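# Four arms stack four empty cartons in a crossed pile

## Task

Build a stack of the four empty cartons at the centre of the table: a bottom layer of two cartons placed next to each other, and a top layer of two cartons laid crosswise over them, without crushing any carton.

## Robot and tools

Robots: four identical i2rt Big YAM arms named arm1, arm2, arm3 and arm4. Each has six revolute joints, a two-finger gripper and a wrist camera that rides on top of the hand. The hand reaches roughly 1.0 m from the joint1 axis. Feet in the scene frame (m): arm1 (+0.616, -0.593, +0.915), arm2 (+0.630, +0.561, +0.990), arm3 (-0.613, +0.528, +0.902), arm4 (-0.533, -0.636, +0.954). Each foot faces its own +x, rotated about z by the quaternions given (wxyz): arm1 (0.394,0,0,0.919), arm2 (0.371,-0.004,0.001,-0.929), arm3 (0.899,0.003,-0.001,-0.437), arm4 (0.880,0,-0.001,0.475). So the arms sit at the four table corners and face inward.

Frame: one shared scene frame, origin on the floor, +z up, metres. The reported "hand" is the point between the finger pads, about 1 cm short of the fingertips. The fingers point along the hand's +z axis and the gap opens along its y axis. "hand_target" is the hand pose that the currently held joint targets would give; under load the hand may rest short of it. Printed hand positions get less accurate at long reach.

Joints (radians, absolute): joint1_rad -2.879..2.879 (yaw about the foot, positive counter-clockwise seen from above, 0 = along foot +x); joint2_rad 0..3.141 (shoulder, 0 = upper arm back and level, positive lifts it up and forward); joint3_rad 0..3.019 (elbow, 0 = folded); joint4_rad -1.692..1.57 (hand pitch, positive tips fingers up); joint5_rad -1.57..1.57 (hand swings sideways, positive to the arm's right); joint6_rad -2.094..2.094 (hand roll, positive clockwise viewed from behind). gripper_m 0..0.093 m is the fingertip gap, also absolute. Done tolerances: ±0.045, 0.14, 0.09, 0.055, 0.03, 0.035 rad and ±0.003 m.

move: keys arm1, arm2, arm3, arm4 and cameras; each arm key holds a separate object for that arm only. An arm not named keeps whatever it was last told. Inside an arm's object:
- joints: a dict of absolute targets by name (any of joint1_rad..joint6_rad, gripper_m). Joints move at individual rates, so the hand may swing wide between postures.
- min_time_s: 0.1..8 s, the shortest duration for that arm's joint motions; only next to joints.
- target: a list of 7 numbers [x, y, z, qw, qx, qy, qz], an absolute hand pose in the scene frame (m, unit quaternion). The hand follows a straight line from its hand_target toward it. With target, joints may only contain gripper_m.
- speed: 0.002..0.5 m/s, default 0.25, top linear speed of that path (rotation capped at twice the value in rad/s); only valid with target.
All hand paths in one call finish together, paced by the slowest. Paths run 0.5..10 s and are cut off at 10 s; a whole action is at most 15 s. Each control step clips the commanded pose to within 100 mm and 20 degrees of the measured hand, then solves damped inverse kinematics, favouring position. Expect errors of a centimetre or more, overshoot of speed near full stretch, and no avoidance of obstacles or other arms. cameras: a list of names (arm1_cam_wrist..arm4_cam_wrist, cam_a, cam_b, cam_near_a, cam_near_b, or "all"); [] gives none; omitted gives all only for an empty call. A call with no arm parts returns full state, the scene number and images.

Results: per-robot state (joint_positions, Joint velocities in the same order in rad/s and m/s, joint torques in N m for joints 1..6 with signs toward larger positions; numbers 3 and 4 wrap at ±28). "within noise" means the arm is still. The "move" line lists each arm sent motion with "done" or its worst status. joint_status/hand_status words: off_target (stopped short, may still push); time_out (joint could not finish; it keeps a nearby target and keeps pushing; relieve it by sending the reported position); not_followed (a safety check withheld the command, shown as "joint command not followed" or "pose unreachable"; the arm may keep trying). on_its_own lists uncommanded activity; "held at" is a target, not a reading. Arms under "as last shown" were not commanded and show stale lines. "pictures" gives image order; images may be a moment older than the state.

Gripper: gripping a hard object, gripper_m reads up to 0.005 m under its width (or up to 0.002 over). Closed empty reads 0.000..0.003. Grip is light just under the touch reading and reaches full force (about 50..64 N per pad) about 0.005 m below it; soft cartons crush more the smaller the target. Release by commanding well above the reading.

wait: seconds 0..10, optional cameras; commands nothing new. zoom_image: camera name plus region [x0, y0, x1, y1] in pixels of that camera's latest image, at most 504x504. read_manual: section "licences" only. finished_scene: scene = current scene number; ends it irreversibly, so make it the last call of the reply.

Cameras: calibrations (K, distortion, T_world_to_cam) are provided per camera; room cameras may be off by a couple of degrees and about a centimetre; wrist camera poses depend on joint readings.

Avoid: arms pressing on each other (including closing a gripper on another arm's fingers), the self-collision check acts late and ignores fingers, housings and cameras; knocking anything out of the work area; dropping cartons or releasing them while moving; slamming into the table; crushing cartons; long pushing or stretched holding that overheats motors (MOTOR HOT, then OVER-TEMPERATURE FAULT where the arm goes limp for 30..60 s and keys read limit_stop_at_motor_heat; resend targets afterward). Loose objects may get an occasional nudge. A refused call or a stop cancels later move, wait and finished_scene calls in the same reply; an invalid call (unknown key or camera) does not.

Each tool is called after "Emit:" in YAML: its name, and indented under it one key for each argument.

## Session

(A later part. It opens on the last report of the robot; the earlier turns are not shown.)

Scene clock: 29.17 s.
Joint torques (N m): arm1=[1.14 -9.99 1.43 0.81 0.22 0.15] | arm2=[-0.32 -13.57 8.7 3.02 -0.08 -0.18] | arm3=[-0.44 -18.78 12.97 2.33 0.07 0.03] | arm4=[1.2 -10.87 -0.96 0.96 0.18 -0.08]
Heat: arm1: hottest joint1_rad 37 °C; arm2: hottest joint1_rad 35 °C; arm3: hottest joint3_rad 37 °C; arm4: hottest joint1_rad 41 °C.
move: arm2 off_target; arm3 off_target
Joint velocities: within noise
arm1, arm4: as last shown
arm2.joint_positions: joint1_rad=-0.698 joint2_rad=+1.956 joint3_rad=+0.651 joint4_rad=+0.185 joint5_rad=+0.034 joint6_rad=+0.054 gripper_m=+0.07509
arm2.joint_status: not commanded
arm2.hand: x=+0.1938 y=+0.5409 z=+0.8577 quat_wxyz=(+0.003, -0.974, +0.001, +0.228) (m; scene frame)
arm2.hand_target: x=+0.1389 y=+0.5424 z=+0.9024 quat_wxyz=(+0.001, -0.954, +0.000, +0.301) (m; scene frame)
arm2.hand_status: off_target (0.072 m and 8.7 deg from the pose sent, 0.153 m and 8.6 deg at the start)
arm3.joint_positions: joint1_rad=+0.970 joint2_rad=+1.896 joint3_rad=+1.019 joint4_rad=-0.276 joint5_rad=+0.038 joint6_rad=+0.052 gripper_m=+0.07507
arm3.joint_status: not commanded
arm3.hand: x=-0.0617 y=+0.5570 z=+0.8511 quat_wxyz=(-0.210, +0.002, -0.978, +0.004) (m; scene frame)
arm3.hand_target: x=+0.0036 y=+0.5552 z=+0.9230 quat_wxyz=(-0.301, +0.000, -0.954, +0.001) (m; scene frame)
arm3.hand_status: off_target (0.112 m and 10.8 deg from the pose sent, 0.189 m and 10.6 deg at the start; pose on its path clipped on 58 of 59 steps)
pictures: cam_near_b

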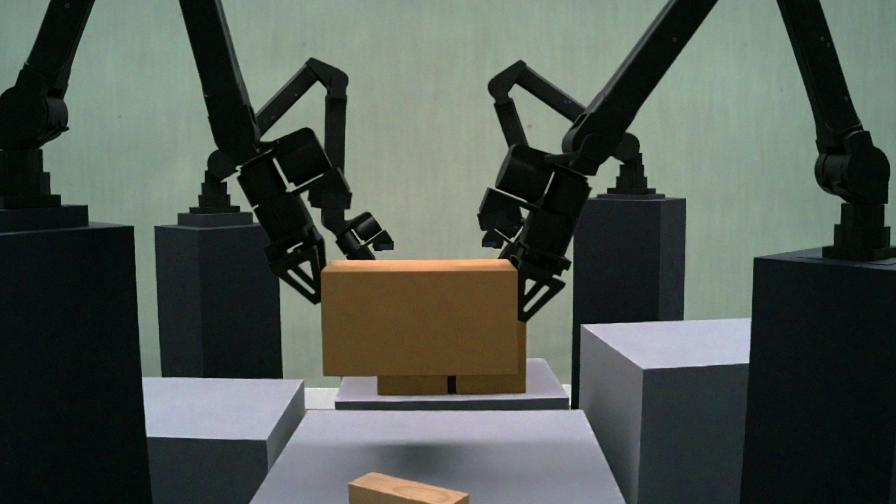

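Emit:
move:
  arm2: {"target":[0.095,0.28,0.905,0,0.9537,0,-0.3007],"speed":0.1}
  arm3: {"target":[-0.01,0.29,0.925,0.3007,0,0.9537,0],"speed":0.1}
  cameras: ["cam_near_b"]

Emit:
move:
  arm2: {"target":[0.07,0.09,0.905,0,0.9537,0,-0.3007],"speed":0.1}
  arm3: {"target":[-0.045,0.09,0.925,0.3007,0,0.9537,0],"speed":0.1}
  cameras: ["cam_near_b","arm2_cam_wrist","cam_near_a"]

Scene clock: 34.47 s.
Joint torques (N m): arm1=[1.03 -9.99 1.4 0.81 0.23 0.16] | arm2=[-1.49 -13.74 14.71 2.7 1.17 -0.3] | arm3=[1.03 -16.56 15.31 2.47 -0.99 0.46] | arm4=[1.44 -10.81 -0.99 0.9 0.16 -0.08]
Heat: arm1: hottest joint1_rad 37 °C; arm2: hottest joint1_rad 35 °C; arm3: hottest joint3_rad 39 °C; arm4: hottest joint1_rad 41 °C.
move: arm2 off_target; arm3 off_target
Joint velocities: within noise
arm1, arm4: as last shown
arm2.joint_positions: joint1_rad=-0.158 joint2_rad=+2.051 joint3_rad=+0.979 joint4_rad=-0.117 joint5_rad=+0.294 joint6_rad=+0.518 gripper_m=+0.07509
arm2.joint_status: not commanded
arm2.hand: x=+0.1633 y=+0.3039 z=+0.8707 quat_wxyz=(+0.022, -0.971, -0.012, +0.239) (m; scene frame)
arm2.hand_target: x=+0.1012 y=+0.2842 z=+0.9112 quat_wxyz=(+0.001, -0.954, +0.001, +0.301) (m; scene frame)
arm2.hand_status: off_target (0.080 m and 7.8 deg from the pose sent, 0.283 m and 8.7 deg at the start)
arm3.joint_positions: joint1_rad=+0.454 joint2_rad=+1.900 joint3_rad=+1.089 joint4_rad=-0.378 joint5_rad=-0.228 joint6_rad=-0.402 gripper_m=+0.07507
arm3.joint_status: not commanded
arm3.hand: x=-0.0900 y=+0.3180 z=+0.8666 quat_wxyz=(-0.220, -0.003, -0.975, -0.026) (m; scene frame)
arm3.hand_target: x=-0.0233 y=+0.2954 z=+0.9307 quat_wxyz=(-0.301, +0.001, -0.953, -0.001) (m; scene frame)
arm3.hand_status: off_target (0.103 m and 10.1 deg from the pose sent, 0.282 m and 10.8 deg at the start; pose on its path clipped on 46 of 106 steps)
pictures: cam_near_b

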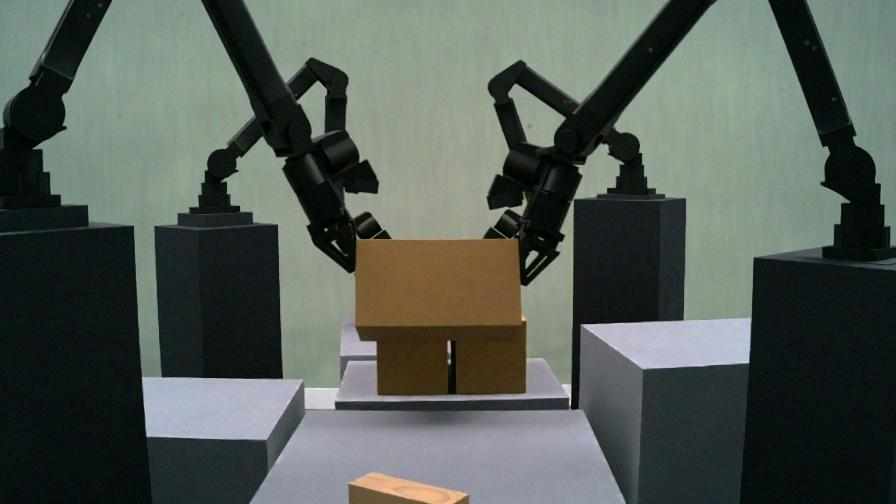

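Scene clock: 37.33 s.
Joint torques (N m): arm1=[1.14 -9.99 1.42 0.81 0.23 0.16] | arm2=[-4.89 -17.08 16.05 2.3 1.76 -0.34] | arm3=[3.14 -19.19 15.28 2.15 -1.62 0.45] | arm4=[1.2 -10.93 -1.01 0.9 0.18 -0.1]
Heat: arm1: hottest joint1_rad 37 °C; arm2: hottest joint2_rad 36 °C; arm3: hottest joint3_rad 41 °C; arm4: hottest joint1_rad 41 °C.
move: arm2 off_target; arm3 off_target
Joint velocities: within noise
arm1, arm4: as last shown
arm2.joint_positions: joint1_rad=+0.104 joint2_rad=+2.291 joint3_rad=+1.511 joint4_rad=-0.454 joint5_rad=+0.387 joint6_rad=+0.731 gripper_m=+0.07508
arm2.joint_status: not commanded
arm2.hand: x=+0.1419 y=+0.0938 z=+0.8741 quat_wxyz=(+0.015, -0.967, -0.032, +0.254) (m; scene frame)
arm2.hand_target: x=+0.0755 y=+0.0966 z=+0.9092 quat_wxyz=(+0.001, -0.953, +0.001, +0.302) (m; scene frame)
arm2.hand_status: off_target (0.078 m and 6.8 deg from the pose sent, 0.236 m and 7.9 deg at the start)
arm3.joint_positions: joint1_rad=+0.119 joint2_rad=+2.082 joint3_rad=+1.438 joint4_rad=-0.614 joint5_rad=-0.374 joint6_rad=-0.689 gripper_m=+0.07507
arm3.joint_status: not commanded
arm3.hand: x=-0.1130 y=+0.1166 z=+0.8752 quat_wxyz=(-0.238, -0.019, -0.970, -0.035) (m; scene frame)
arm3.hand_target: x=-0.0527 y=+0.0976 z=+0.9308 quat_wxyz=(-0.302, +0.001, -0.953, -0.001) (m; scene frame)
arm3.hand_status: off_target (0.088 m and 8.7 deg from the pose sent, 0.240 m and 10.1 deg at the start; pose on its path clipped on 56 of 86 steps)
pictures: arm2_cam_wrist, cam_near_a, cam_near_b
camera_calibration:
arm2_cam_wrist: T_world_to_cam=[[-0.0550421, 0.99758, 0.0424731, -0.122322], [0.993835, 0.0506361, 0.0986308, -0.226955], [0.0962414, 0.0476401, -0.994217, 0.976138], [0, 0, 0, 1]] pos_world=[0.124878, 0.0870146, 0.998074]

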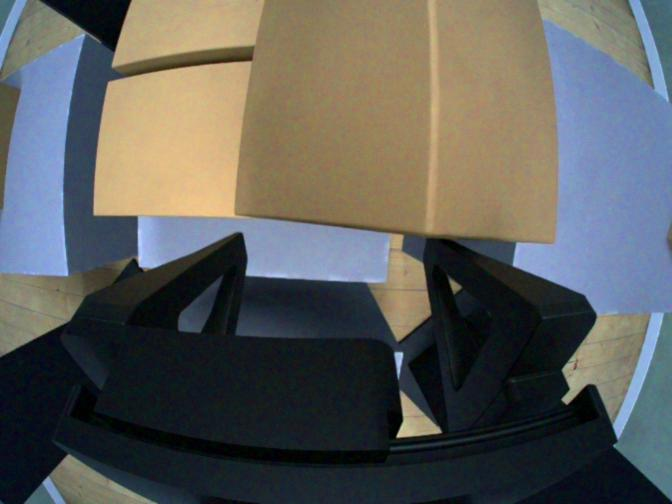

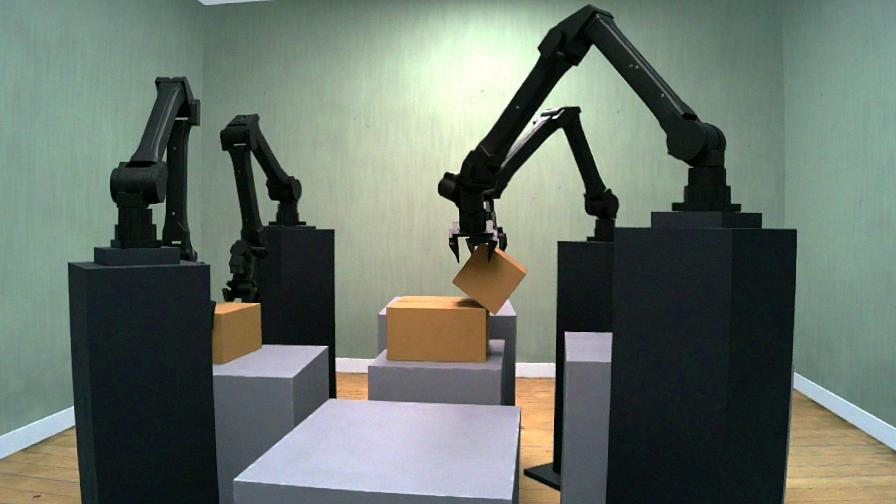

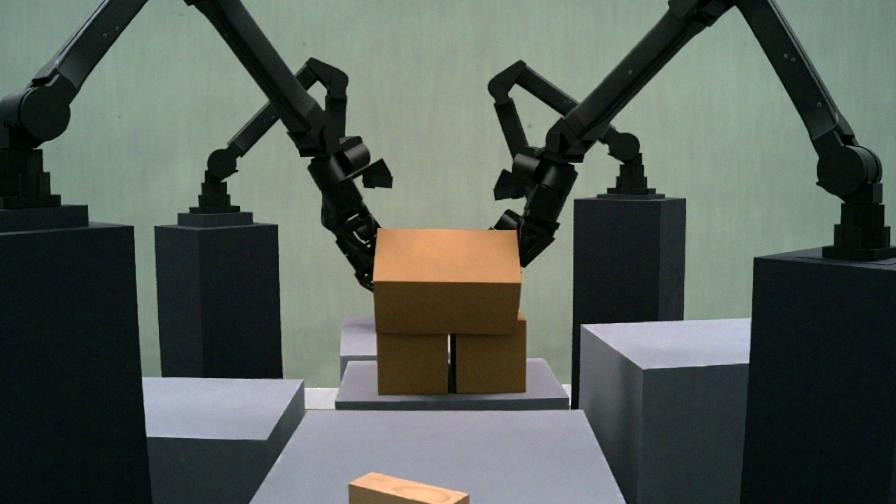

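Emit:
move:
  arm2: {"target":[0.07,0.09,0.955,0,0.9537,0,-0.3007],"speed":0.08}
  arm3: {"target":[-0.045,0.085,0.97,0.3007,0,0.9537,0],"speed":0.08}
  cameras: ["cam_near_b","cam_near_a"]

Emit:
zoom_image:
  camera: "cam_near_a"
  region: [360, 200, 560, 380]

Scene clock: 43.10 s.
Joint torques (N m): arm1=[1.08 -10.11 1.42 0.8 0.22 0.15] | arm2=[-4.31 -20.48 15.32 2.13 1.49 -0.33] | arm3=[2.14 -21.48 15.16 1.81 -1.56 0.47] | arm4=[1.38 -10.93 -0.96 0.98 0.17 -0.11]
Heat: arm1: hottest joint1_rad 37 °C; arm2: hottest joint3_rad 38 °C; arm3: hottest joint3_rad 45 °C; arm4: hottest joint1_rad 41 °C.
move: arm2 off_target; arm3 off_target
Joint velocities: within noise
arm1, arm4: as last shown
arm2.joint_positions: joint1_rad=+0.104 joint2_rad=+2.265 joint3_rad=+1.511 joint4_rad=-0.529 joint5_rad=+0.398 joint6_rad=+0.733 gripper_m=+0.07508
arm2.joint_status: not commanded
arm2.hand: x=+0.1474 y=+0.1030 z=+0.8863 quat_wxyz=(+0.036, -0.969, -0.034, +0.242) (m; scene frame)
arm2.hand_target: x=+0.0795 y=+0.0980 z=+0.9561 quat_wxyz=(+0.002, -0.953, +0.001, +0.302) (m; scene frame)
arm2.hand_status: off_target (0.104 m and 9.0 deg from the pose sent, 0.108 m and 6.8 deg at the start; pose on its path clipped on 41 of 54 steps)
arm3.joint_positions: joint1_rad=+0.117 joint2_rad=+2.069 joint3_rad=+1.491 joint4_rad=-0.702 joint5_rad=-0.379 joint6_rad=-0.697 gripper_m=+0.07507
arm3.joint_status: not commanded
arm3.hand: x=-0.1094 y=+0.1126 z=+0.8975 quat_wxyz=(-0.232, -0.017, -0.972, -0.043) (m; scene frame)
arm3.hand_target: x=-0.0541 y=+0.0932 z=+0.9741 quat_wxyz=(-0.302, +0.001, -0.953, -0.002) (m; scene frame)
arm3.hand_status: off_target (0.101 m and 9.7 deg from the pose sent, 0.121 m and 8.7 deg at the start; pose on its path clipped on 46 of 54 steps)
pictures: cam_near_a, cam_near_b

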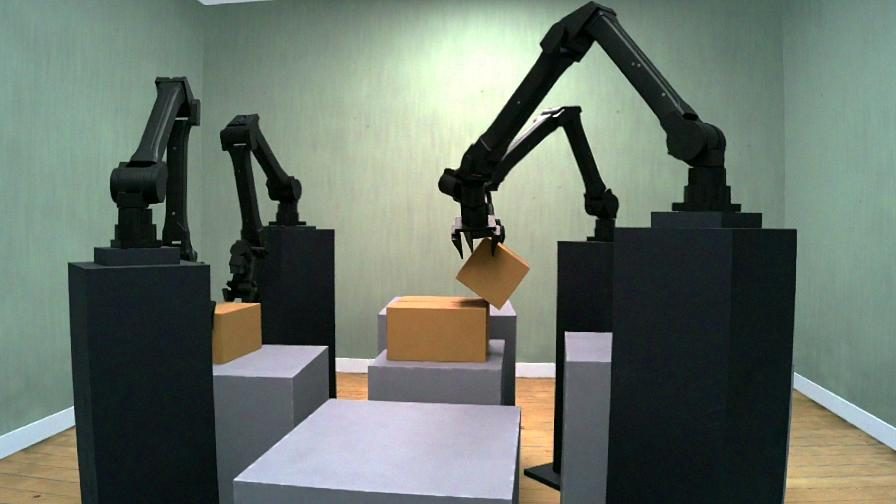

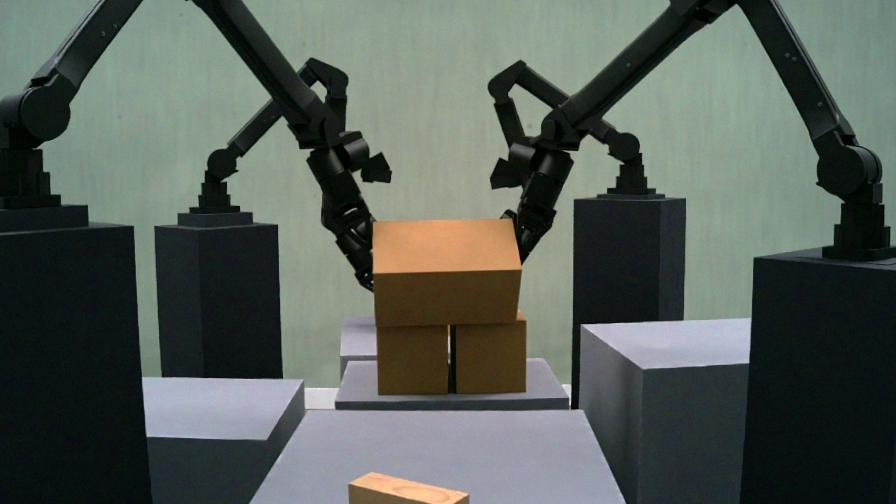

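Scaled by 2.520 from the camera's 896x504 image, which has a finer 1280x720 frame.

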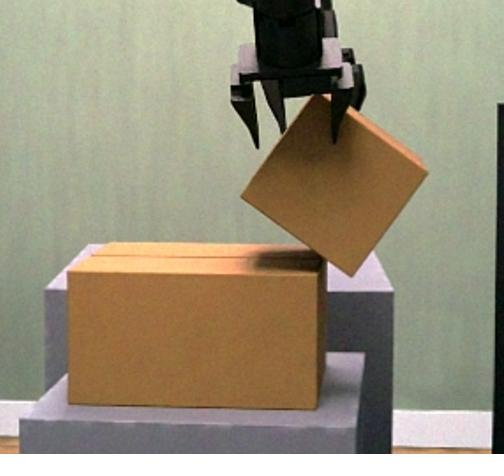

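Emit:
move:
  arm2: {"target":[0.07,0.03,0.95,0,0.9537,0,-0.3007],"speed":0.06}
  arm3: {"target":[-0.05,0.025,0.96,0.3007,0,0.9537,0],"speed":0.06}
  cameras: ["cam_near_b","cam_near_a","arm2_cam_wrist","arm3_cam_wrist"]

Emit:
zoom_image:
  camera: "cam_near_a"
  region: [360, 200, 560, 380]

Scene clock: 48.80 s.
Joint torques (N m): arm1=[1.14 -9.99 1.42 0.81 0.22 0.16] | arm2=[-5.19 -17.38 16.73 2.06 1.94 -0.35] | arm3=[3.72 -20.89 15.23 1.76 -1.9 0.59] | arm4=[1.26 -10.99 -1.02 0.96 0.17 -0.08]
Heat: arm1: hottest joint1_rad 37 °C; arm2: hottest joint3_rad 40 °C; arm3: hottest joint3_rad 47 °C; arm4: hottest joint1_rad 41 °C.
move: arm2 off_target; arm3 off_target
Joint velocities: within noise
arm1, arm4: as last shown
arm2.joint_positions: joint1_rad=+0.166 joint2_rad=+2.326 joint3_rad=+1.718 joint4_rad=-0.652 joint5_rad=+0.410 joint6_rad=+0.791 gripper_m=+0.07508
arm2.joint_status: not commanded
arm2.hand: x=+0.1427 y=+0.0315 z=+0.9139 quat_wxyz=(+0.016, -0.966, -0.033, +0.255) (m; scene frame)
arm2.hand_target: x=+0.0756 y=+0.0375 z=+0.9536 quat_wxyz=(+0.002, -0.953, +0.001, +0.302) (m; scene frame)
arm2.hand_status: off_target (0.081 m and 6.9 deg from the pose sent, 0.124 m and 9.0 deg at the start; pose on its path clipped on 4 of 59 steps)
arm3.joint_positions: joint1_rad=+0.037 joint2_rad=+2.158 joint3_rad=+1.669 joint4_rad=-0.784 joint5_rad=-0.401 joint6_rad=-0.769 gripper_m=+0.07507
arm3.joint_status: not commanded
arm3.hand: x=-0.1132 y=+0.0420 z=+0.9059 quat_wxyz=(-0.245, -0.019, -0.969, -0.031) (m; scene frame)
arm3.hand_target: x=-0.0568 y=+0.0325 z=+0.9640 quat_wxyz=(-0.302, +0.001, -0.953, -0.001) (m; scene frame)
arm3.hand_status: off_target (0.085 m and 7.9 deg from the pose sent, 0.123 m and 9.7 deg at the start)
pictures: arm2_cam_wrist, arm3_cam_wrist, cam_near_a, cam_near_b
camera_calibration:
arm2_cam_wrist: T_world_to_cam=[[-0.0572149, 0.997276, 0.0465546, -0.0652549], [0.993913, 0.0525009, 0.0968498, -0.226992], [0.0941418, 0.0518125, -0.99421, 1.01865], [0, 0, 0, 1]] pos_world=[0.125979, 0.0242158, 1.03777]
arm3_cam_wrist: T_world_to_cam=[[-0.0171248, -0.99763, -0.066644, 0.0998757], [-0.993605, 0.0095402, 0.112504, -0.210408], [-0.111602, 0.0681445, -0.991414, 1.00543], [0, 0, 0, 1]] pos_world=[-0.0951443, 0.0331316, 1.02713]

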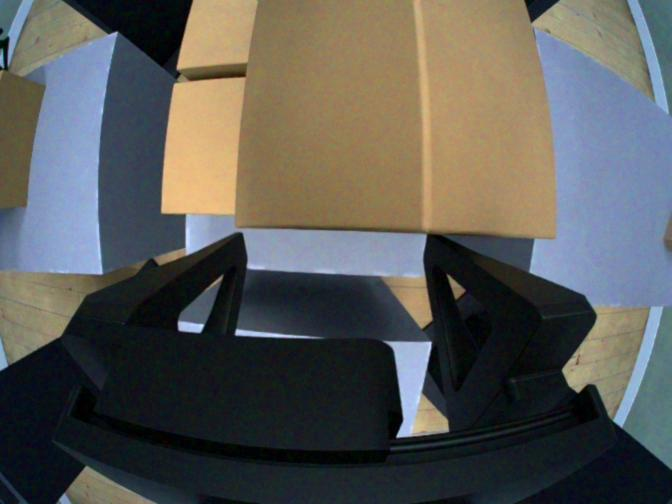

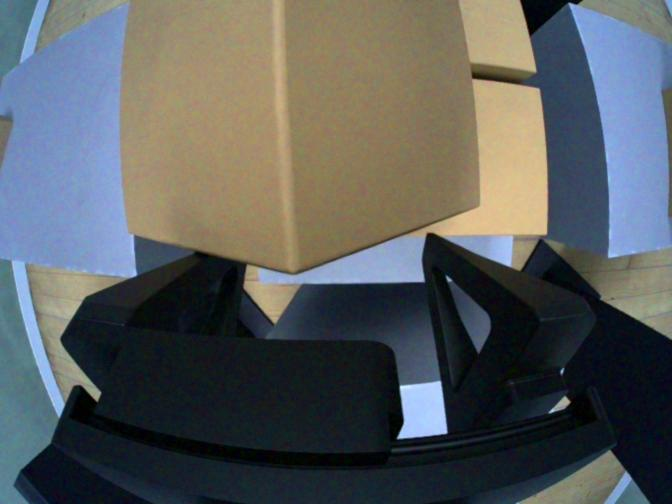

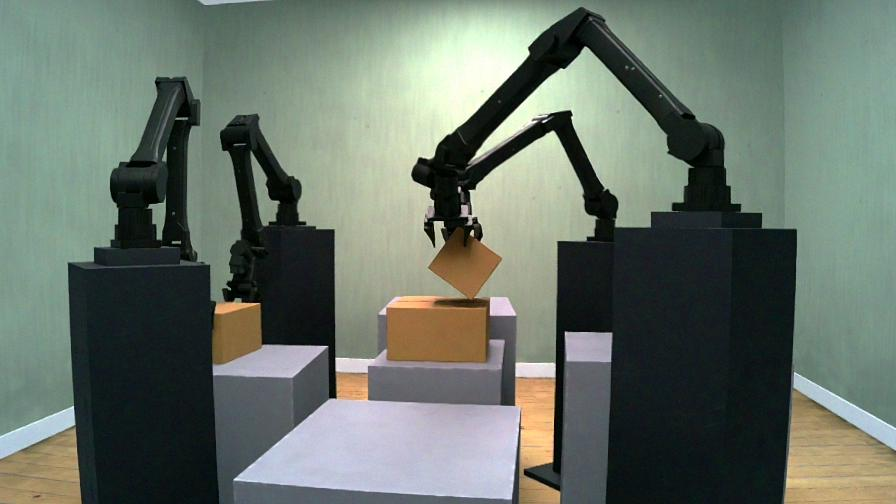

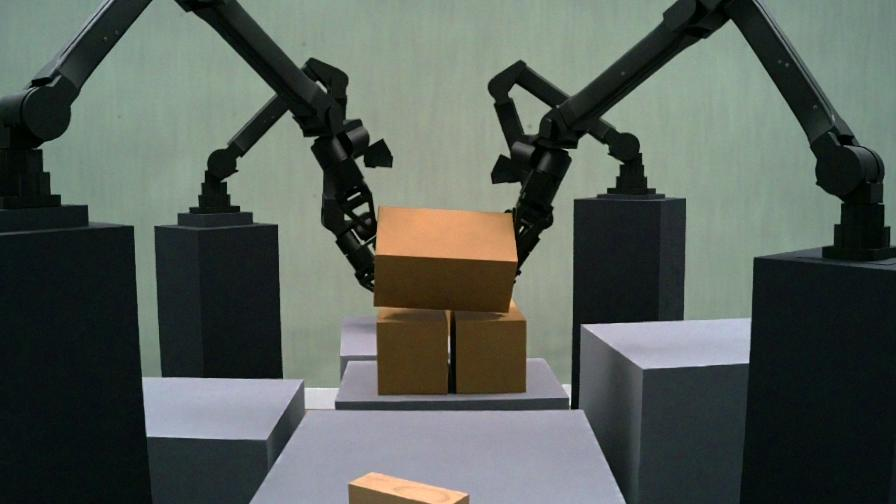

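Scaled by 2.520 from the camera's 896x504 image, which has a finer 1280x720 frame.

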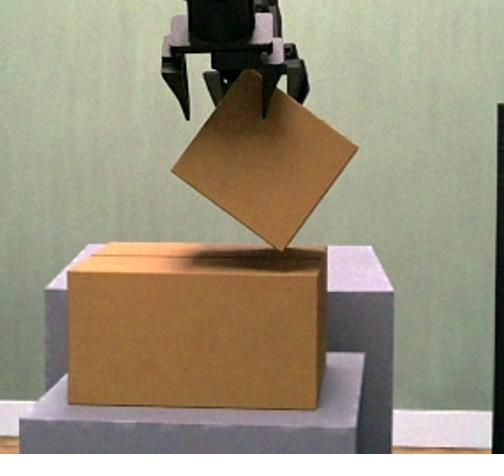

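Emit:
move:
  arm2: {"target":[0.07,0.075,0.955,0,0.9537,0,-0.3007],"speed":0.06}
  arm3: {"target":[-0.05,0.072,0.965,0.3007,0,0.9537,0],"speed":0.06}
  cameras: ["cam_near_a","cam_near_b"]

Emit:
zoom_image:
  camera: "cam_near_a"
  region: [360, 200, 560, 380]

Emit:
move:
  arm2: {"target":[0.07,0.075,0.93,0,0.9537,0,-0.3007],"speed":0.06}
  arm3: {"target":[-0.05,0.072,0.94,0.3007,0,0.9537,0],"speed":0.06}
  cameras: ["cam_near_a","cam_near_b"]

Emit:
zoom_image:
  camera: "cam_near_a"
  region: [360, 200, 560, 380]

Scene clock: 53.03 s.
Joint torques (N m): arm1=[1.14 -9.99 1.4 0.83 0.23 0.16] | arm2=[-7.36 -22.18 10.11 4.07 1.39 -0.51] | arm3=[6.48 -22.18 10.61 2.93 -1.8 0.64] | arm4=[1.2 -10.81 -0.99 0.96 0.17 -0.09]
Heat: arm1: hottest joint1_rad 37 °C; arm2: hottest joint3_rad 41 °C; arm3: hottest joint3_rad 49 °C; arm4: hottest joint1_rad 41 °C.
move: arm2 off_target; arm3 off_target
Joint velocities: within noise
arm1, arm4: as last shown
arm2.joint_positions: joint1_rad=+0.141 joint2_rad=+2.308 joint3_rad=+1.646 joint4_rad=-0.617 joint5_rad=+0.409 joint6_rad=+0.770 gripper_m=+0.07508
arm2.joint_status: not commanded
arm2.hand: x=+0.1424 y=+0.0596 z=+0.9016 quat_wxyz=(+0.029, -0.968, -0.033, +0.249) (m; scene frame)
arm2.hand_target: x=+0.0749 y=+0.0804 z=+0.9566 quat_wxyz=(+0.005, -0.953, +0.002, +0.302) (m; scene frame)
arm2.hand_status: off_target (0.091 m and 8.0 deg from the pose sent, 0.094 m and 6.9 deg at the start)
arm3.joint_positions: joint1_rad=+0.051 joint2_rad=+2.112 joint3_rad=+1.605 joint4_rad=-0.746 joint5_rad=-0.385 joint6_rad=-0.733 gripper_m=+0.07507
arm3.joint_status: not commanded
arm3.hand: x=-0.1157 y=+0.0558 z=+0.9126 quat_wxyz=(-0.245, -0.029, -0.969, -0.024) (m; scene frame)
arm3.hand_target: x=-0.0556 y=+0.0771 z=+0.9664 quat_wxyz=(-0.301, +0.001, -0.954, -0.004) (m; scene frame)
arm3.hand_status: off_target (0.086 m and 7.9 deg from the pose sent, 0.092 m and 7.9 deg at the start)
pictures: cam_near_a, cam_near_b

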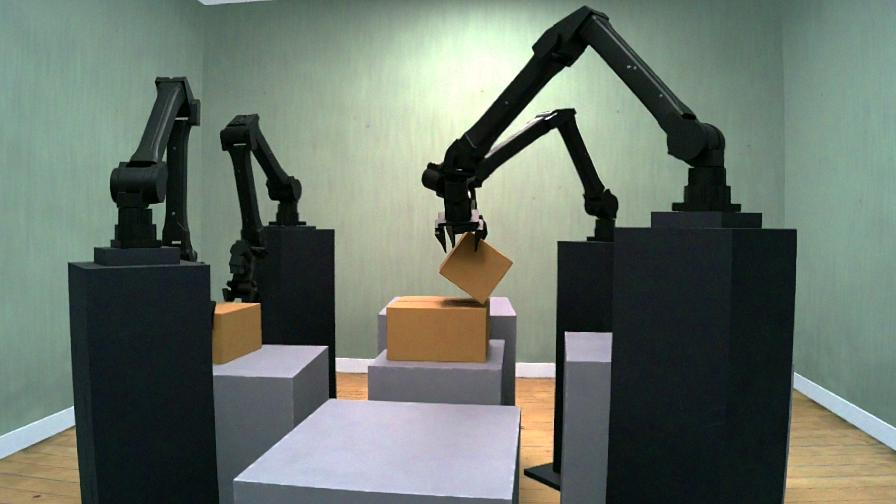

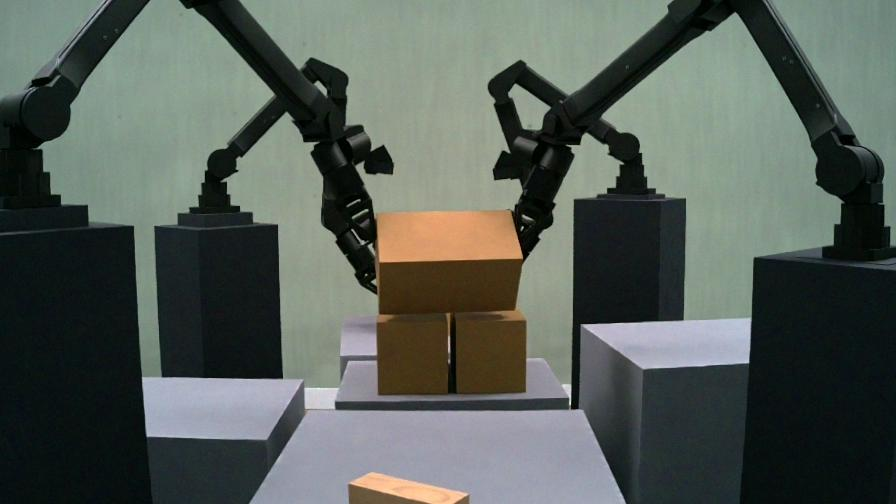

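Scaled by 2.520 from the camera's 896x504 image, which has a finer 1280x720 frame.

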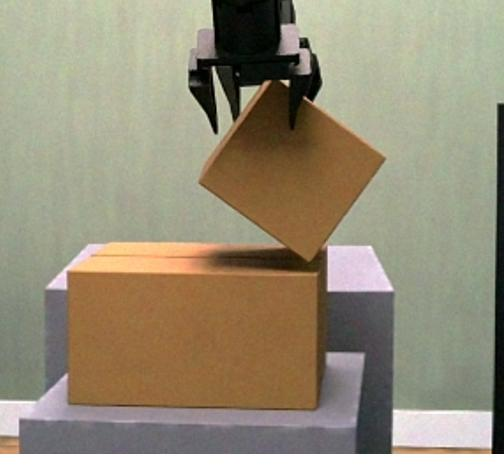

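Scene clock: 54.03 s.
Joint torques (N m): arm1=[1.08 -9.99 1.43 0.81 0.23 0.16] | arm2=[-6.3 -19.25 10.96 4.3 1.52 -0.52] | arm3=[6.42 -20.07 10.96 3.21 -1.96 0.66] | arm4=[1.2 -10.75 -1.02 0.9 0.18 -0.09]
Heat: arm1: hottest joint1_rad 37 °C; arm2: hottest joint3_rad 41 °C; arm3: hottest joint3_rad 49 °C; arm4: hottest joint1_rad 41 °C.
move: arm2 off_target; arm3 off_target
Joint velocities: within noise
arm1.joint_positions: joint1_rad=+1.023 joint2_rad=+2.334 joint3_rad=+0.749 joint4_rad=+0.632 joint5_rad=+0.127 joint6_rad=+0.180 gripper_m=+0.07509
arm1.joint_status: not commanded
arm1.hand: x=+0.1515 y=-0.6703 z=+0.6891 quat_wxyz=(+0.000, +0.951, -0.004, -0.309) (m; scene frame)
arm1.hand_target: x=+0.1552 y=-0.6758 z=+0.6803 quat_wxyz=(+0.000, +0.954, +0.000, -0.301) (m; scene frame)
arm1.hand_status: not commanded
arm2.joint_positions: joint1_rad=+0.139 joint2_rad=+2.302 joint3_rad=+1.634 joint4_rad=-0.579 joint5_rad=+0.404 joint6_rad=+0.769 gripper_m=+0.07508
arm2.joint_status: not commanded
arm2.hand: x=+0.1395 y=+0.0567 z=+0.9034 quat_wxyz=(+0.015, -0.966, -0.030, +0.257) (m; scene frame)
arm2.hand_target: x=+0.0748 y=+0.0802 z=+0.9322 quat_wxyz=(+0.004, -0.954, +0.001, +0.301) (m; scene frame)
arm2.hand_status: off_target (0.077 m and 6.5 deg from the pose sent, 0.079 m and 8.0 deg at the start)
arm3.joint_positions: joint1_rad=+0.052 joint2_rad=+2.109 joint3_rad=+1.575 joint4_rad=-0.702 joint5_rad=-0.380 joint6_rad=-0.732 gripper_m=+0.07507
arm3.joint_status: not commanded
arm3.hand: x=-0.1173 y=+0.0573 z=+0.9052 quat_wxyz=(-0.249, -0.027, -0.968, -0.016) (m; scene frame)
arm3.hand_target: x=-0.0555 y=+0.0773 z=+0.9423 quat_wxyz=(-0.301, +0.002, -0.954, -0.004) (m; scene frame)
arm3.hand_status: off_target (0.077 m and 7.1 deg from the pose sent, 0.073 m and 7.8 deg at the start)
arm4: as last shown
pictures: cam_near_a, cam_near_b

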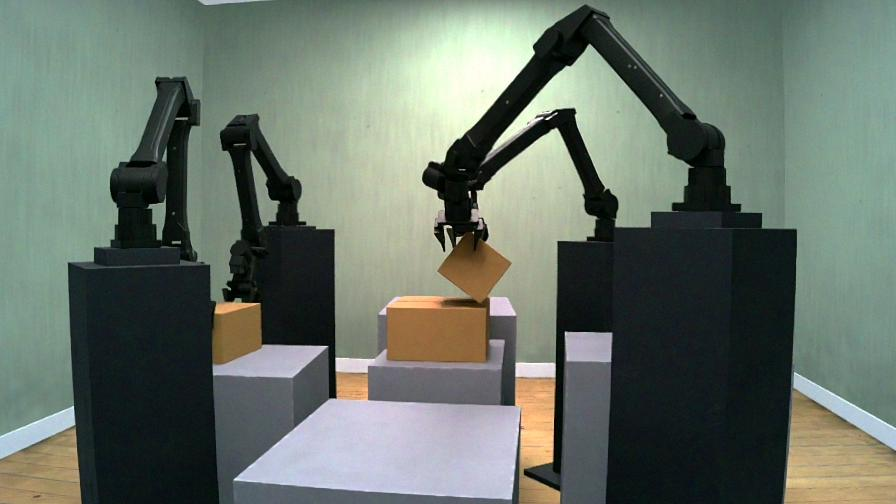

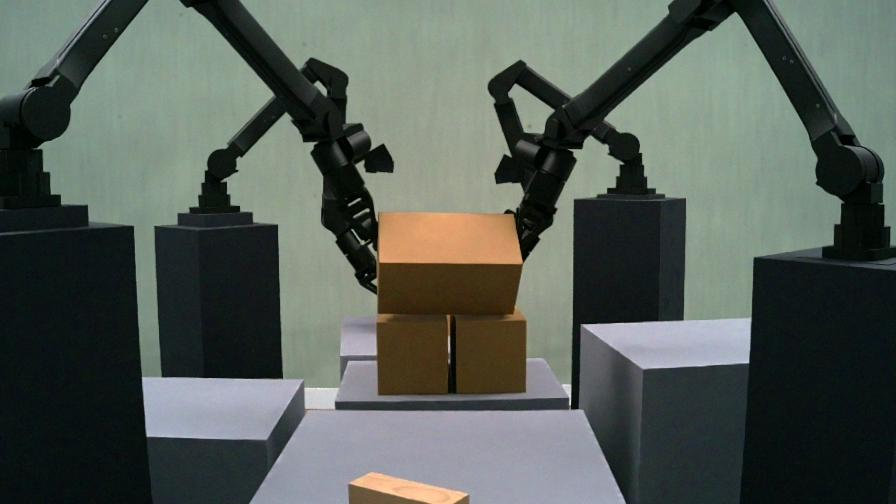

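Scaled by 2.520 from the camera's 896x504 image, which has a finer 1280x720 frame.

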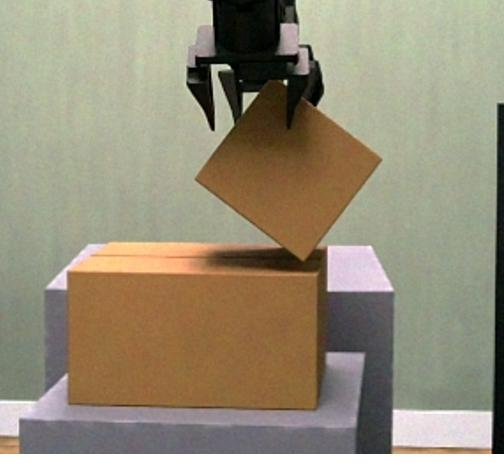

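Emit:
move:
  arm2: {"target":[0.07,-0.02,0.895,0,0.9537,0,-0.3007],"speed":0.06}
  arm3: {"target":[-0.05,-0.022,0.905,0.3007,0,0.9537,0],"speed":0.06}
  cameras: ["cam_near_a","cam_near_b","arm3_cam_wrist"]

Emit:
zoom_image:
  camera: "cam_near_a"
  region: [360, 200, 560, 380]

Scene clock: 57.60 s.
Joint torques (N m): arm1=[1.08 -10.05 1.42 0.81 0.22 0.16] | arm2=[-5.19 -20.25 17.14 2.13 1.94 -0.32] | arm3=[4.42 -20.66 14.26 1.83 -1.8 0.44] | arm4=[1.03 -10.93 -1.01 0.92 0.18 -0.08]
Heat: arm1: hottest joint1_rad 37 °C; arm2: hottest joint3_rad 42 °C; arm3: hottest joint3_rad 50 °C; arm4: hottest joint1_rad 41 °C.
move: arm2 off_target; arm3 off_target
Joint velocities: within noise
arm1: as last shown
arm2.joint_positions: joint1_rad=+0.213 joint2_rad=+2.510 joint3_rad=+1.908 joint4_rad=-0.687 joint5_rad=+0.427 joint6_rad=+0.838 gripper_m=+0.07508
arm2.joint_status: not commanded
arm2.hand: x=+0.1477 y=-0.0152 z=+0.8546 quat_wxyz=(+0.021, -0.966, -0.035, +0.254) (m; scene frame)
arm2.hand_target: x=+0.0760 y=-0.0115 z=+0.8995 quat_wxyz=(+0.001, -0.953, +0.001, +0.302) (m; scene frame)
arm2.hand_status: off_target (0.088 m and 7.3 deg from the pose sent, 0.104 m and 6.5 deg at the start)
arm3.joint_positions: joint1_rad=-0.015 joint2_rad=+2.302 joint3_rad=+1.829 joint4_rad=-0.778 joint5_rad=-0.421 joint6_rad=-0.804 gripper_m=+0.07506
arm3.joint_status: not commanded
arm3.hand: x=-0.1094 y=-0.0167 z=+0.8734 quat_wxyz=(-0.260, -0.023, -0.965, -0.018) (m; scene frame)
arm3.hand_target: x=-0.0546 y=-0.0161 z=+0.9077 quat_wxyz=(-0.302, +0.001, -0.953, -0.001) (m; scene frame)
arm3.hand_status: off_target (0.067 m and 6.0 deg from the pose sent, 0.104 m and 7.1 deg at the start)
arm4.joint_positions: joint1_rad=-1.096 joint2_rad=+2.515 joint3_rad=+0.614 joint4_rad=+0.960 joint5_rad=-0.052 joint6_rad=-0.083 gripper_m=+0.07507
arm4.joint_status: not commanded
arm4.hand: x=-0.1429 y=-0.6683 z=+0.6901 quat_wxyz=(-0.311, -0.003, -0.950, +0.003) (m; scene frame)
arm4.hand_target: x=-0.1484 y=-0.6622 z=+0.6803 quat_wxyz=(-0.300, +0.000, -0.954, +0.000) (m; scene frame)
arm4.hand_status: not commanded
pictures: arm3_cam_wrist, cam_near_a, cam_near_b
camera_calibration:
arm3_cam_wrist: T_world_to_cam=[[-0.0308279, -0.998537, -0.0444169, 0.0183224], [-0.996256, 0.0271057, 0.0820947, -0.175909], [-0.0807707, 0.0467814, -0.995634, 0.984405], [0, 0, 0, 1]] pos_world=[-0.0951744, -0.0229881, 0.995362]

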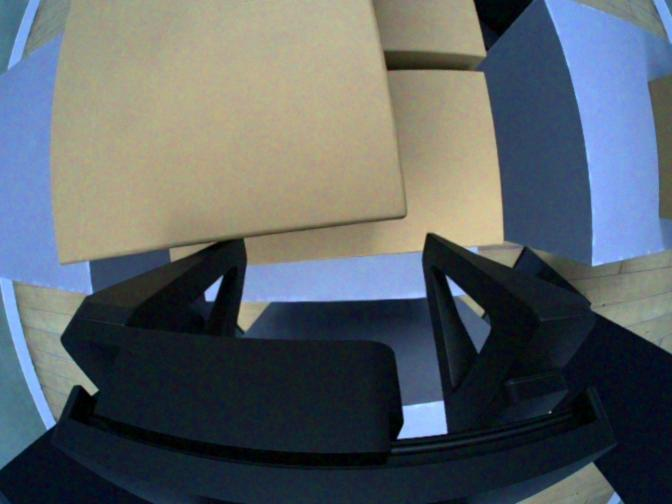

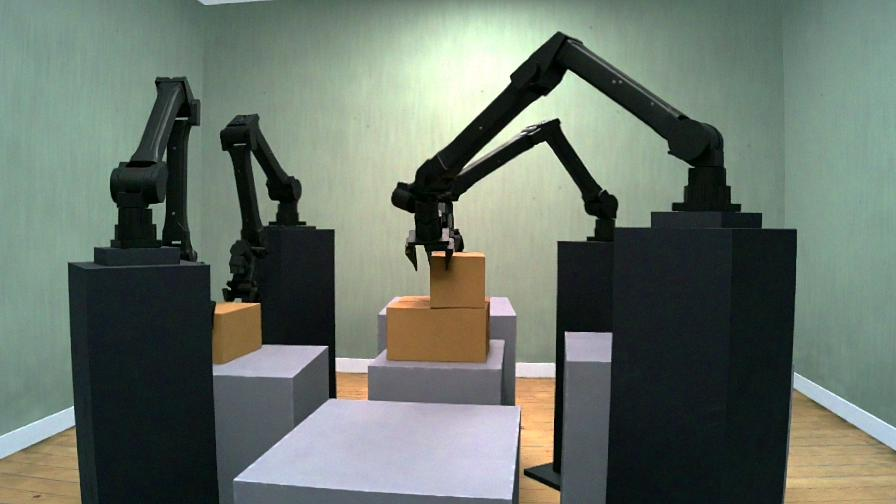

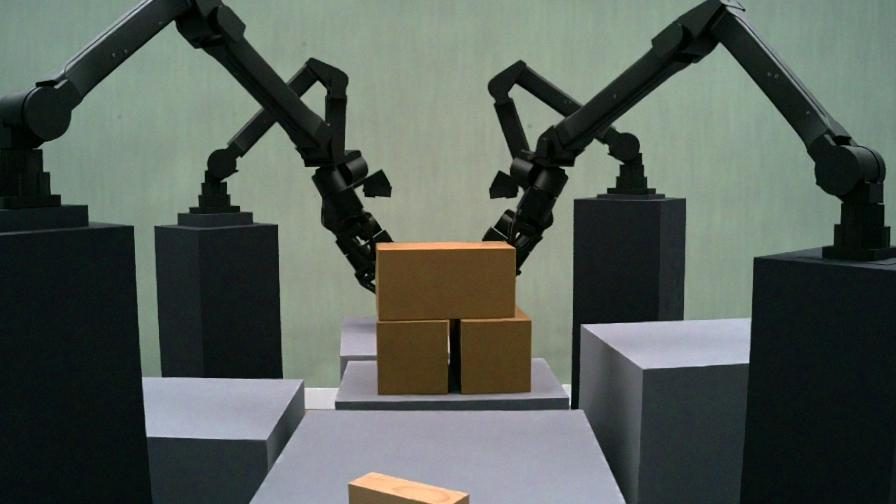

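Scaled by 2.520 from the camera's 896x504 image, which has a finer 1280x720 frame.

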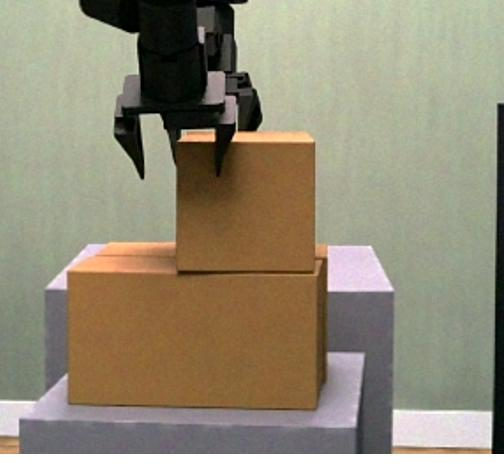

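Emit:
move:
  arm2: {"target":[0.137,-0.012,0.862,0,0.9537,0,-0.3007],"speed":0.08}
  arm3: {"target":[-0.103,-0.016,0.872,0.3007,0,0.9537,0],"speed":0.08}

Emit:
move:
  arm2: {"target":[0.21,-0.005,0.87,0,0.9537,0,-0.3007],"speed":0.12}
  arm3: {"target":[-0.18,-0.01,0.875,0.3007,0,0.9537,0],"speed":0.12}

Emit:
move:
  arm2: {"target":[0.30,0.40,1.0,0,0.9537,0,-0.3007],"speed":0.35}
  arm3: {"target":[-0.28,0.40,0.97,0.3007,0,0.9537,0],"speed":0.35}
  arm1: {"target":[0.155,-0.676,0.665,0,0.9537,0,-0.3007],"speed":0.1}
  arm4: {"target":[-0.148,-0.662,0.665,0.3007,0,0.9537,0],"speed":0.1}
  cameras: ["arm1_cam_wrist","arm4_cam_wrist","cam_near_b","cam_near_a","cam_b"]

Scene clock: 61.23 s.
Joint torques (N m): arm1=[1.08 -10.05 1.43 0.81 0.22 0.16] | arm2=[-0.38 -21.48 7.57 2.19 0.64 0.05] | arm3=[0.91 -22.71 7.72 1.39 -0.56 0.06] | arm4=[1.14 -11.05 -1.05 0.95 0.17 -0.11]
Heat: arm1: hottest joint1_rad 37 °C; arm2: hottest joint3_rad 42 °C; arm3: hottest joint3_rad 50 °C; arm4: hottest joint1_rad 41 °C.
move: arm2 off_target; arm3 off_target
Joint velocities: within noise
arm1, arm4: as last shown
arm2.joint_positions: joint1_rad=+0.224 joint2_rad=+2.510 joint3_rad=+1.843 joint4_rad=-0.577 joint5_rad=+0.483 joint6_rad=+0.870 gripper_m=+0.07508
arm2.joint_status: not commanded
arm2.hand: x=+0.1503 y=-0.0108 z=+0.8420 quat_wxyz=(+0.014, -0.958, -0.015, +0.287) (m; scene frame)
arm2.hand_target: x=+0.1371 y=-0.0118 z=+0.8620 quat_wxyz=(+0.000, -0.954, +0.000, +0.301) (m; scene frame)
arm2.hand_status: off_target (0.024 m and 2.9 deg from the pose sent, 0.013 m and 7.3 deg at the start)
arm3.joint_positions: joint1_rad=-0.025 joint2_rad=+2.301 joint3_rad=+1.760 joint4_rad=-0.664 joint5_rad=-0.466 joint6_rad=-0.822 gripper_m=+0.07506
arm3.joint_status: not commanded
arm3.hand: x=-0.1117 y=-0.0143 z=+0.8573 quat_wxyz=(-0.289, -0.011, -0.957, -0.012) (m; scene frame)
arm3.hand_target: x=-0.1032 y=-0.0158 z=+0.8720 quat_wxyz=(-0.301, +0.000, -0.954, +0.000) (m; scene frame)
arm3.hand_status: off_target (0.017 m and 2.3 deg from the pose sent, 0.007 m and 5.9 deg at the start)
pictures: none

Scene clock: 62.63 s.
Joint torques (N m): arm1=[1.08 -10.05 1.42 0.81 0.22 0.15] | arm2=[0.44 -20.37 6.9 1.78 0.57 0.1] | arm3=[0.15 -21.48 7.16 1.22 -0.57 0.03] | arm4=[0.97 -11.05 -1.01 0.91 0.17 -0.11]
Heat: arm1: hottest joint1_rad 37 °C; arm2: hottest joint3_rad 42 °C; arm3: hottest joint3_rad 50 °C; arm4: hottest joint1_rad 41 °C.
move: arm2 off_target; arm3 off_target
Joint velocities: within noise
arm1, arm4: as last shown
arm2.joint_positions: joint1_rad=+0.300 joint2_rad=+2.407 joint3_rad=+1.653 joint4_rad=-0.533 joint5_rad=+0.513 joint6_rad=+0.960 gripper_m=+0.07508
arm2.joint_status: not commanded
arm2.hand: x=+0.2161 y=+0.0014 z=+0.8501 quat_wxyz=(+0.017, -0.957, -0.011, +0.289) (m; scene frame)
arm2.hand_target: x=+0.2101 y=-0.0050 z=+0.8699 quat_wxyz=(+0.000, -0.954, +0.000, +0.301) (m; scene frame)
arm2.hand_status: off_target (0.022 m and 2.7 deg from the pose sent, 0.066 m and 2.9 deg at the start)
arm3.joint_positions: joint1_rad=-0.107 joint2_rad=+2.194 joint3_rad=+1.568 joint4_rad=-0.623 joint5_rad=-0.500 joint6_rad=-0.916 gripper_m=+0.07506
arm3.joint_status: not commanded
arm3.hand: x=-0.1828 y=-0.0037 z=+0.8600 quat_wxyz=(-0.291, -0.007, -0.957, -0.014) (m; scene frame)
arm3.hand_target: x=-0.1800 y=-0.0098 z=+0.8751 quat_wxyz=(-0.301, +0.000, -0.954, +0.000) (m; scene frame)
arm3.hand_status: off_target (0.017 m and 2.2 deg from the pose sent, 0.071 m and 2.3 deg at the start)
pictures: none

Scene clock: 65.03 s.
Joint torques (N m): arm1=[1.08 -10.23 1.13 1.76 0.22 0.16] | arm2=[-0.32 -6.77 5.97 0.94 0.14 -0.11] | arm3=[1.44 -6.65 7.47 0.8 -0.03 0.23] | arm4=[1.2 -11.05 -1.2 1.7 0.17 -0.09]
Heat: arm1: hottest joint1_rad 37 °C; arm2: hottest joint3_rad 42 °C; arm3: hottest joint3_rad 49 °C; arm4: hottest joint1_rad 41 °C.
move: arm1 done; arm2 done; arm3 done; arm4 done
Joint velocities: within noise
arm1.joint_positions: joint1_rad=+1.023 joint2_rad=+2.383 joint3_rad=+0.772 joint4_rad=+0.632 joint5_rad=+0.127 joint6_rad=+0.180 gripper_m=+0.07509
arm1.joint_status: not commanded
arm1.hand: x=+0.1560 y=-0.6695 z=+0.6704 quat_wxyz=(-0.002, +0.955, -0.003, -0.297) (m; scene frame)
arm1.hand_target: x=+0.1553 y=-0.6760 z=+0.6651 quat_wxyz=(+0.000, +0.954, +0.000, -0.300) (m; scene frame)
arm1.hand_status: done (0.009 m and 0.6 deg from the pose sent, 0.025 m and 1.1 deg at the start)
arm2.joint_positions: joint1_rad=-0.136 joint2_rad=+1.378 joint3_rad=+0.465 joint4_rad=-0.141 joint5_rad=+0.337 joint6_rad=+0.534 gripper_m=+0.07508
arm2.joint_status: not commanded
arm2.hand: x=+0.2978 y=+0.3942 z=+0.9988 quat_wxyz=(-0.002, -0.953, +0.000, +0.303) (m; scene frame)
arm2.hand_target: x=+0.2998 y=+0.3998 z=+0.9999 quat_wxyz=(+0.000, -0.954, +0.000, +0.301) (m; scene frame)
arm2.hand_status: done (0.006 m and 0.4 deg from the pose sent, 0.434 m and 2.7 deg at the start)
arm3.joint_positions: joint1_rad=+0.395 joint2_rad=+1.139 joint3_rad=+0.487 joint4_rad=-0.372 joint5_rad=-0.275 joint6_rad=-0.428 gripper_m=+0.07506
arm3.joint_status: not commanded
arm3.hand: x=-0.2814 y=+0.3958 z=+0.9670 quat_wxyz=(-0.300, -0.003, -0.954, +0.001) (m; scene frame)
arm3.hand_target: x=-0.2800 y=+0.3999 z=+0.9700 quat_wxyz=(-0.301, +0.000, -0.954, +0.000) (m; scene frame)
arm3.hand_status: done (0.005 m and 0.3 deg from the pose sent, 0.430 m and 2.2 deg at the start)
arm4.joint_positions: joint1_rad=-1.096 joint2_rad=+2.565 joint3_rad=+0.644 joint4_rad=+0.960 joint5_rad=-0.052 joint6_rad=-0.083 gripper_m=+0.07507
arm4.joint_status: not commanded
arm4.hand: x=-0.1466 y=-0.6679 z=+0.6719 quat_wxyz=(-0.301, -0.003, -0.953, +0.002) (m; scene frame)
arm4.hand_target: x=-0.1482 y=-0.6621 z=+0.6651 quat_wxyz=(-0.301, +0.000, -0.954, +0.000) (m; scene frame)
arm4.hand_status: done (0.009 m and 0.4 deg from the pose sent, 0.026 m and 1.4 deg at the start)
pictures: arm1_cam_wrist, arm4_cam_wrist, cam_b, cam_near_a, cam_near_b
camera_calibration:
arm1_cam_wrist: T_world_to_cam=[[-0.00581527, 0.999967, 0.00567367, 0.666101], [0.999927, 0.00575483, 0.0106118, -0.155766], [0.0105788, 0.00573496, -0.999928, 0.797025], [0, 0, 0, 1]] pos_world=[0.151197, -0.669753, 0.794841]
arm4_cam_wrist: T_world_to_cam=[[0.00384022, -0.999972, 0.0063549, -0.674585], [-0.999976, -0.00380395, 0.0057097, -0.149348], [-0.00568537, -0.00637667, -0.999964, 0.789539], [0, 0, 0, 1]] pos_world=[-0.142265, -0.6701, 0.79465]

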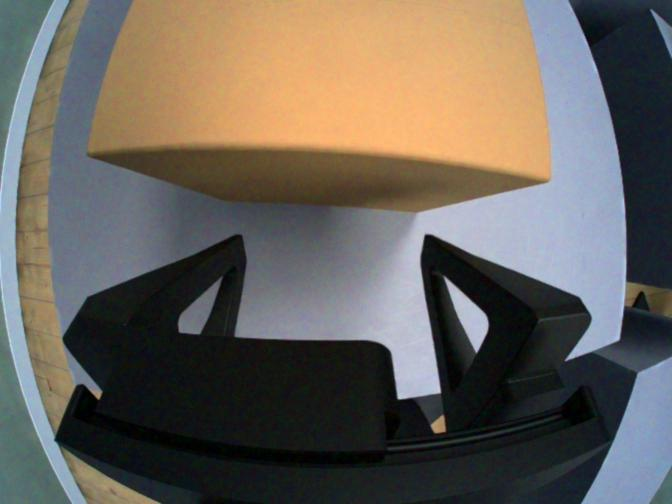

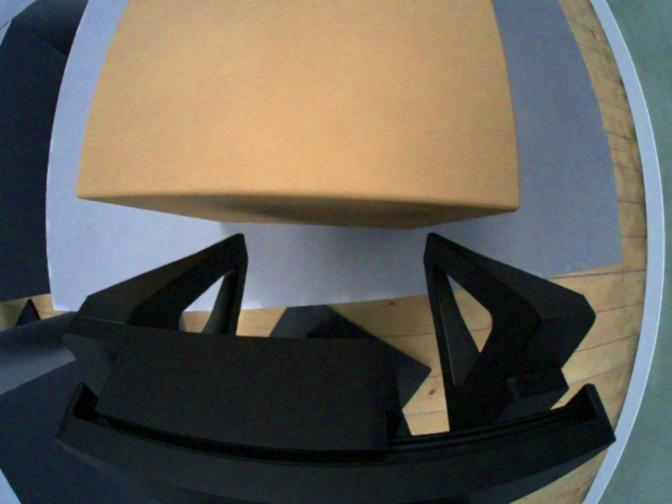

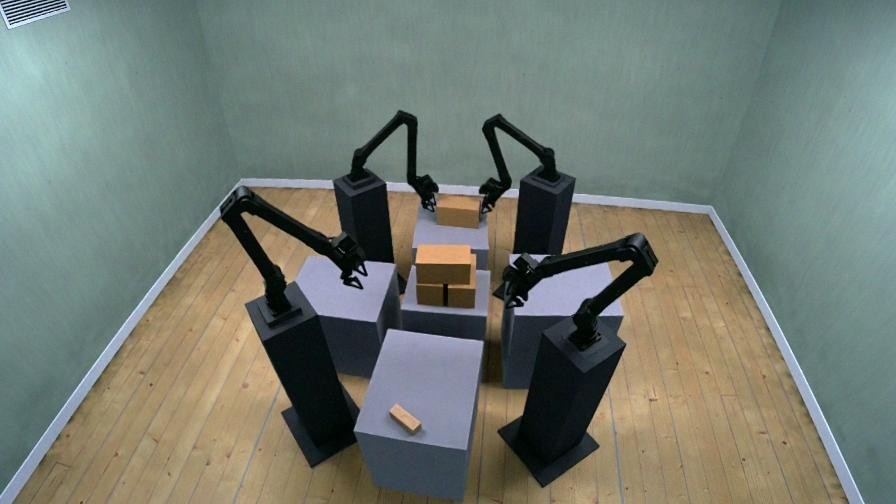

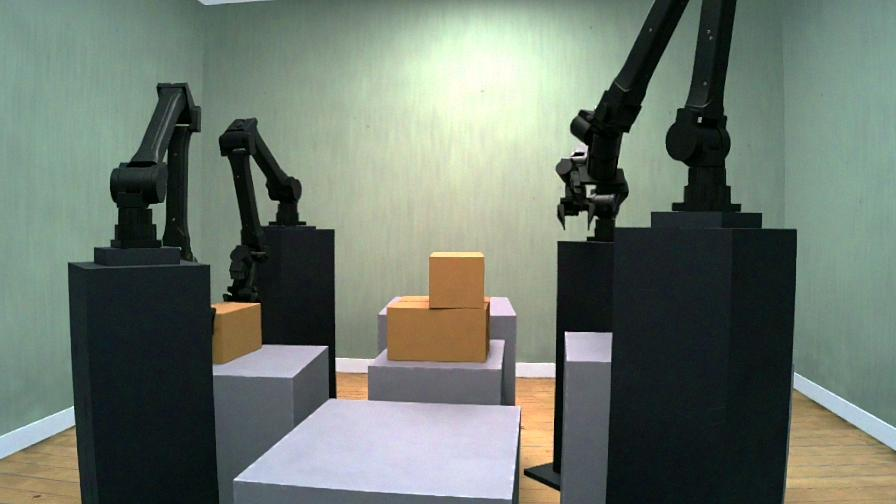

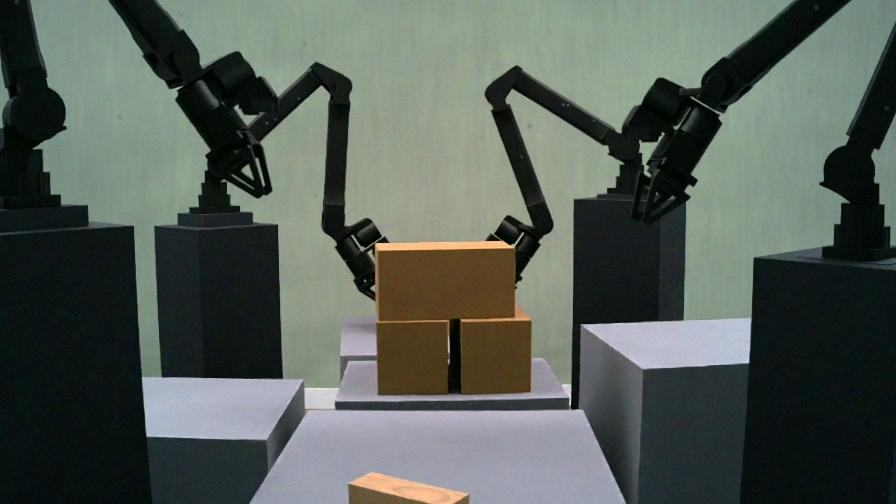

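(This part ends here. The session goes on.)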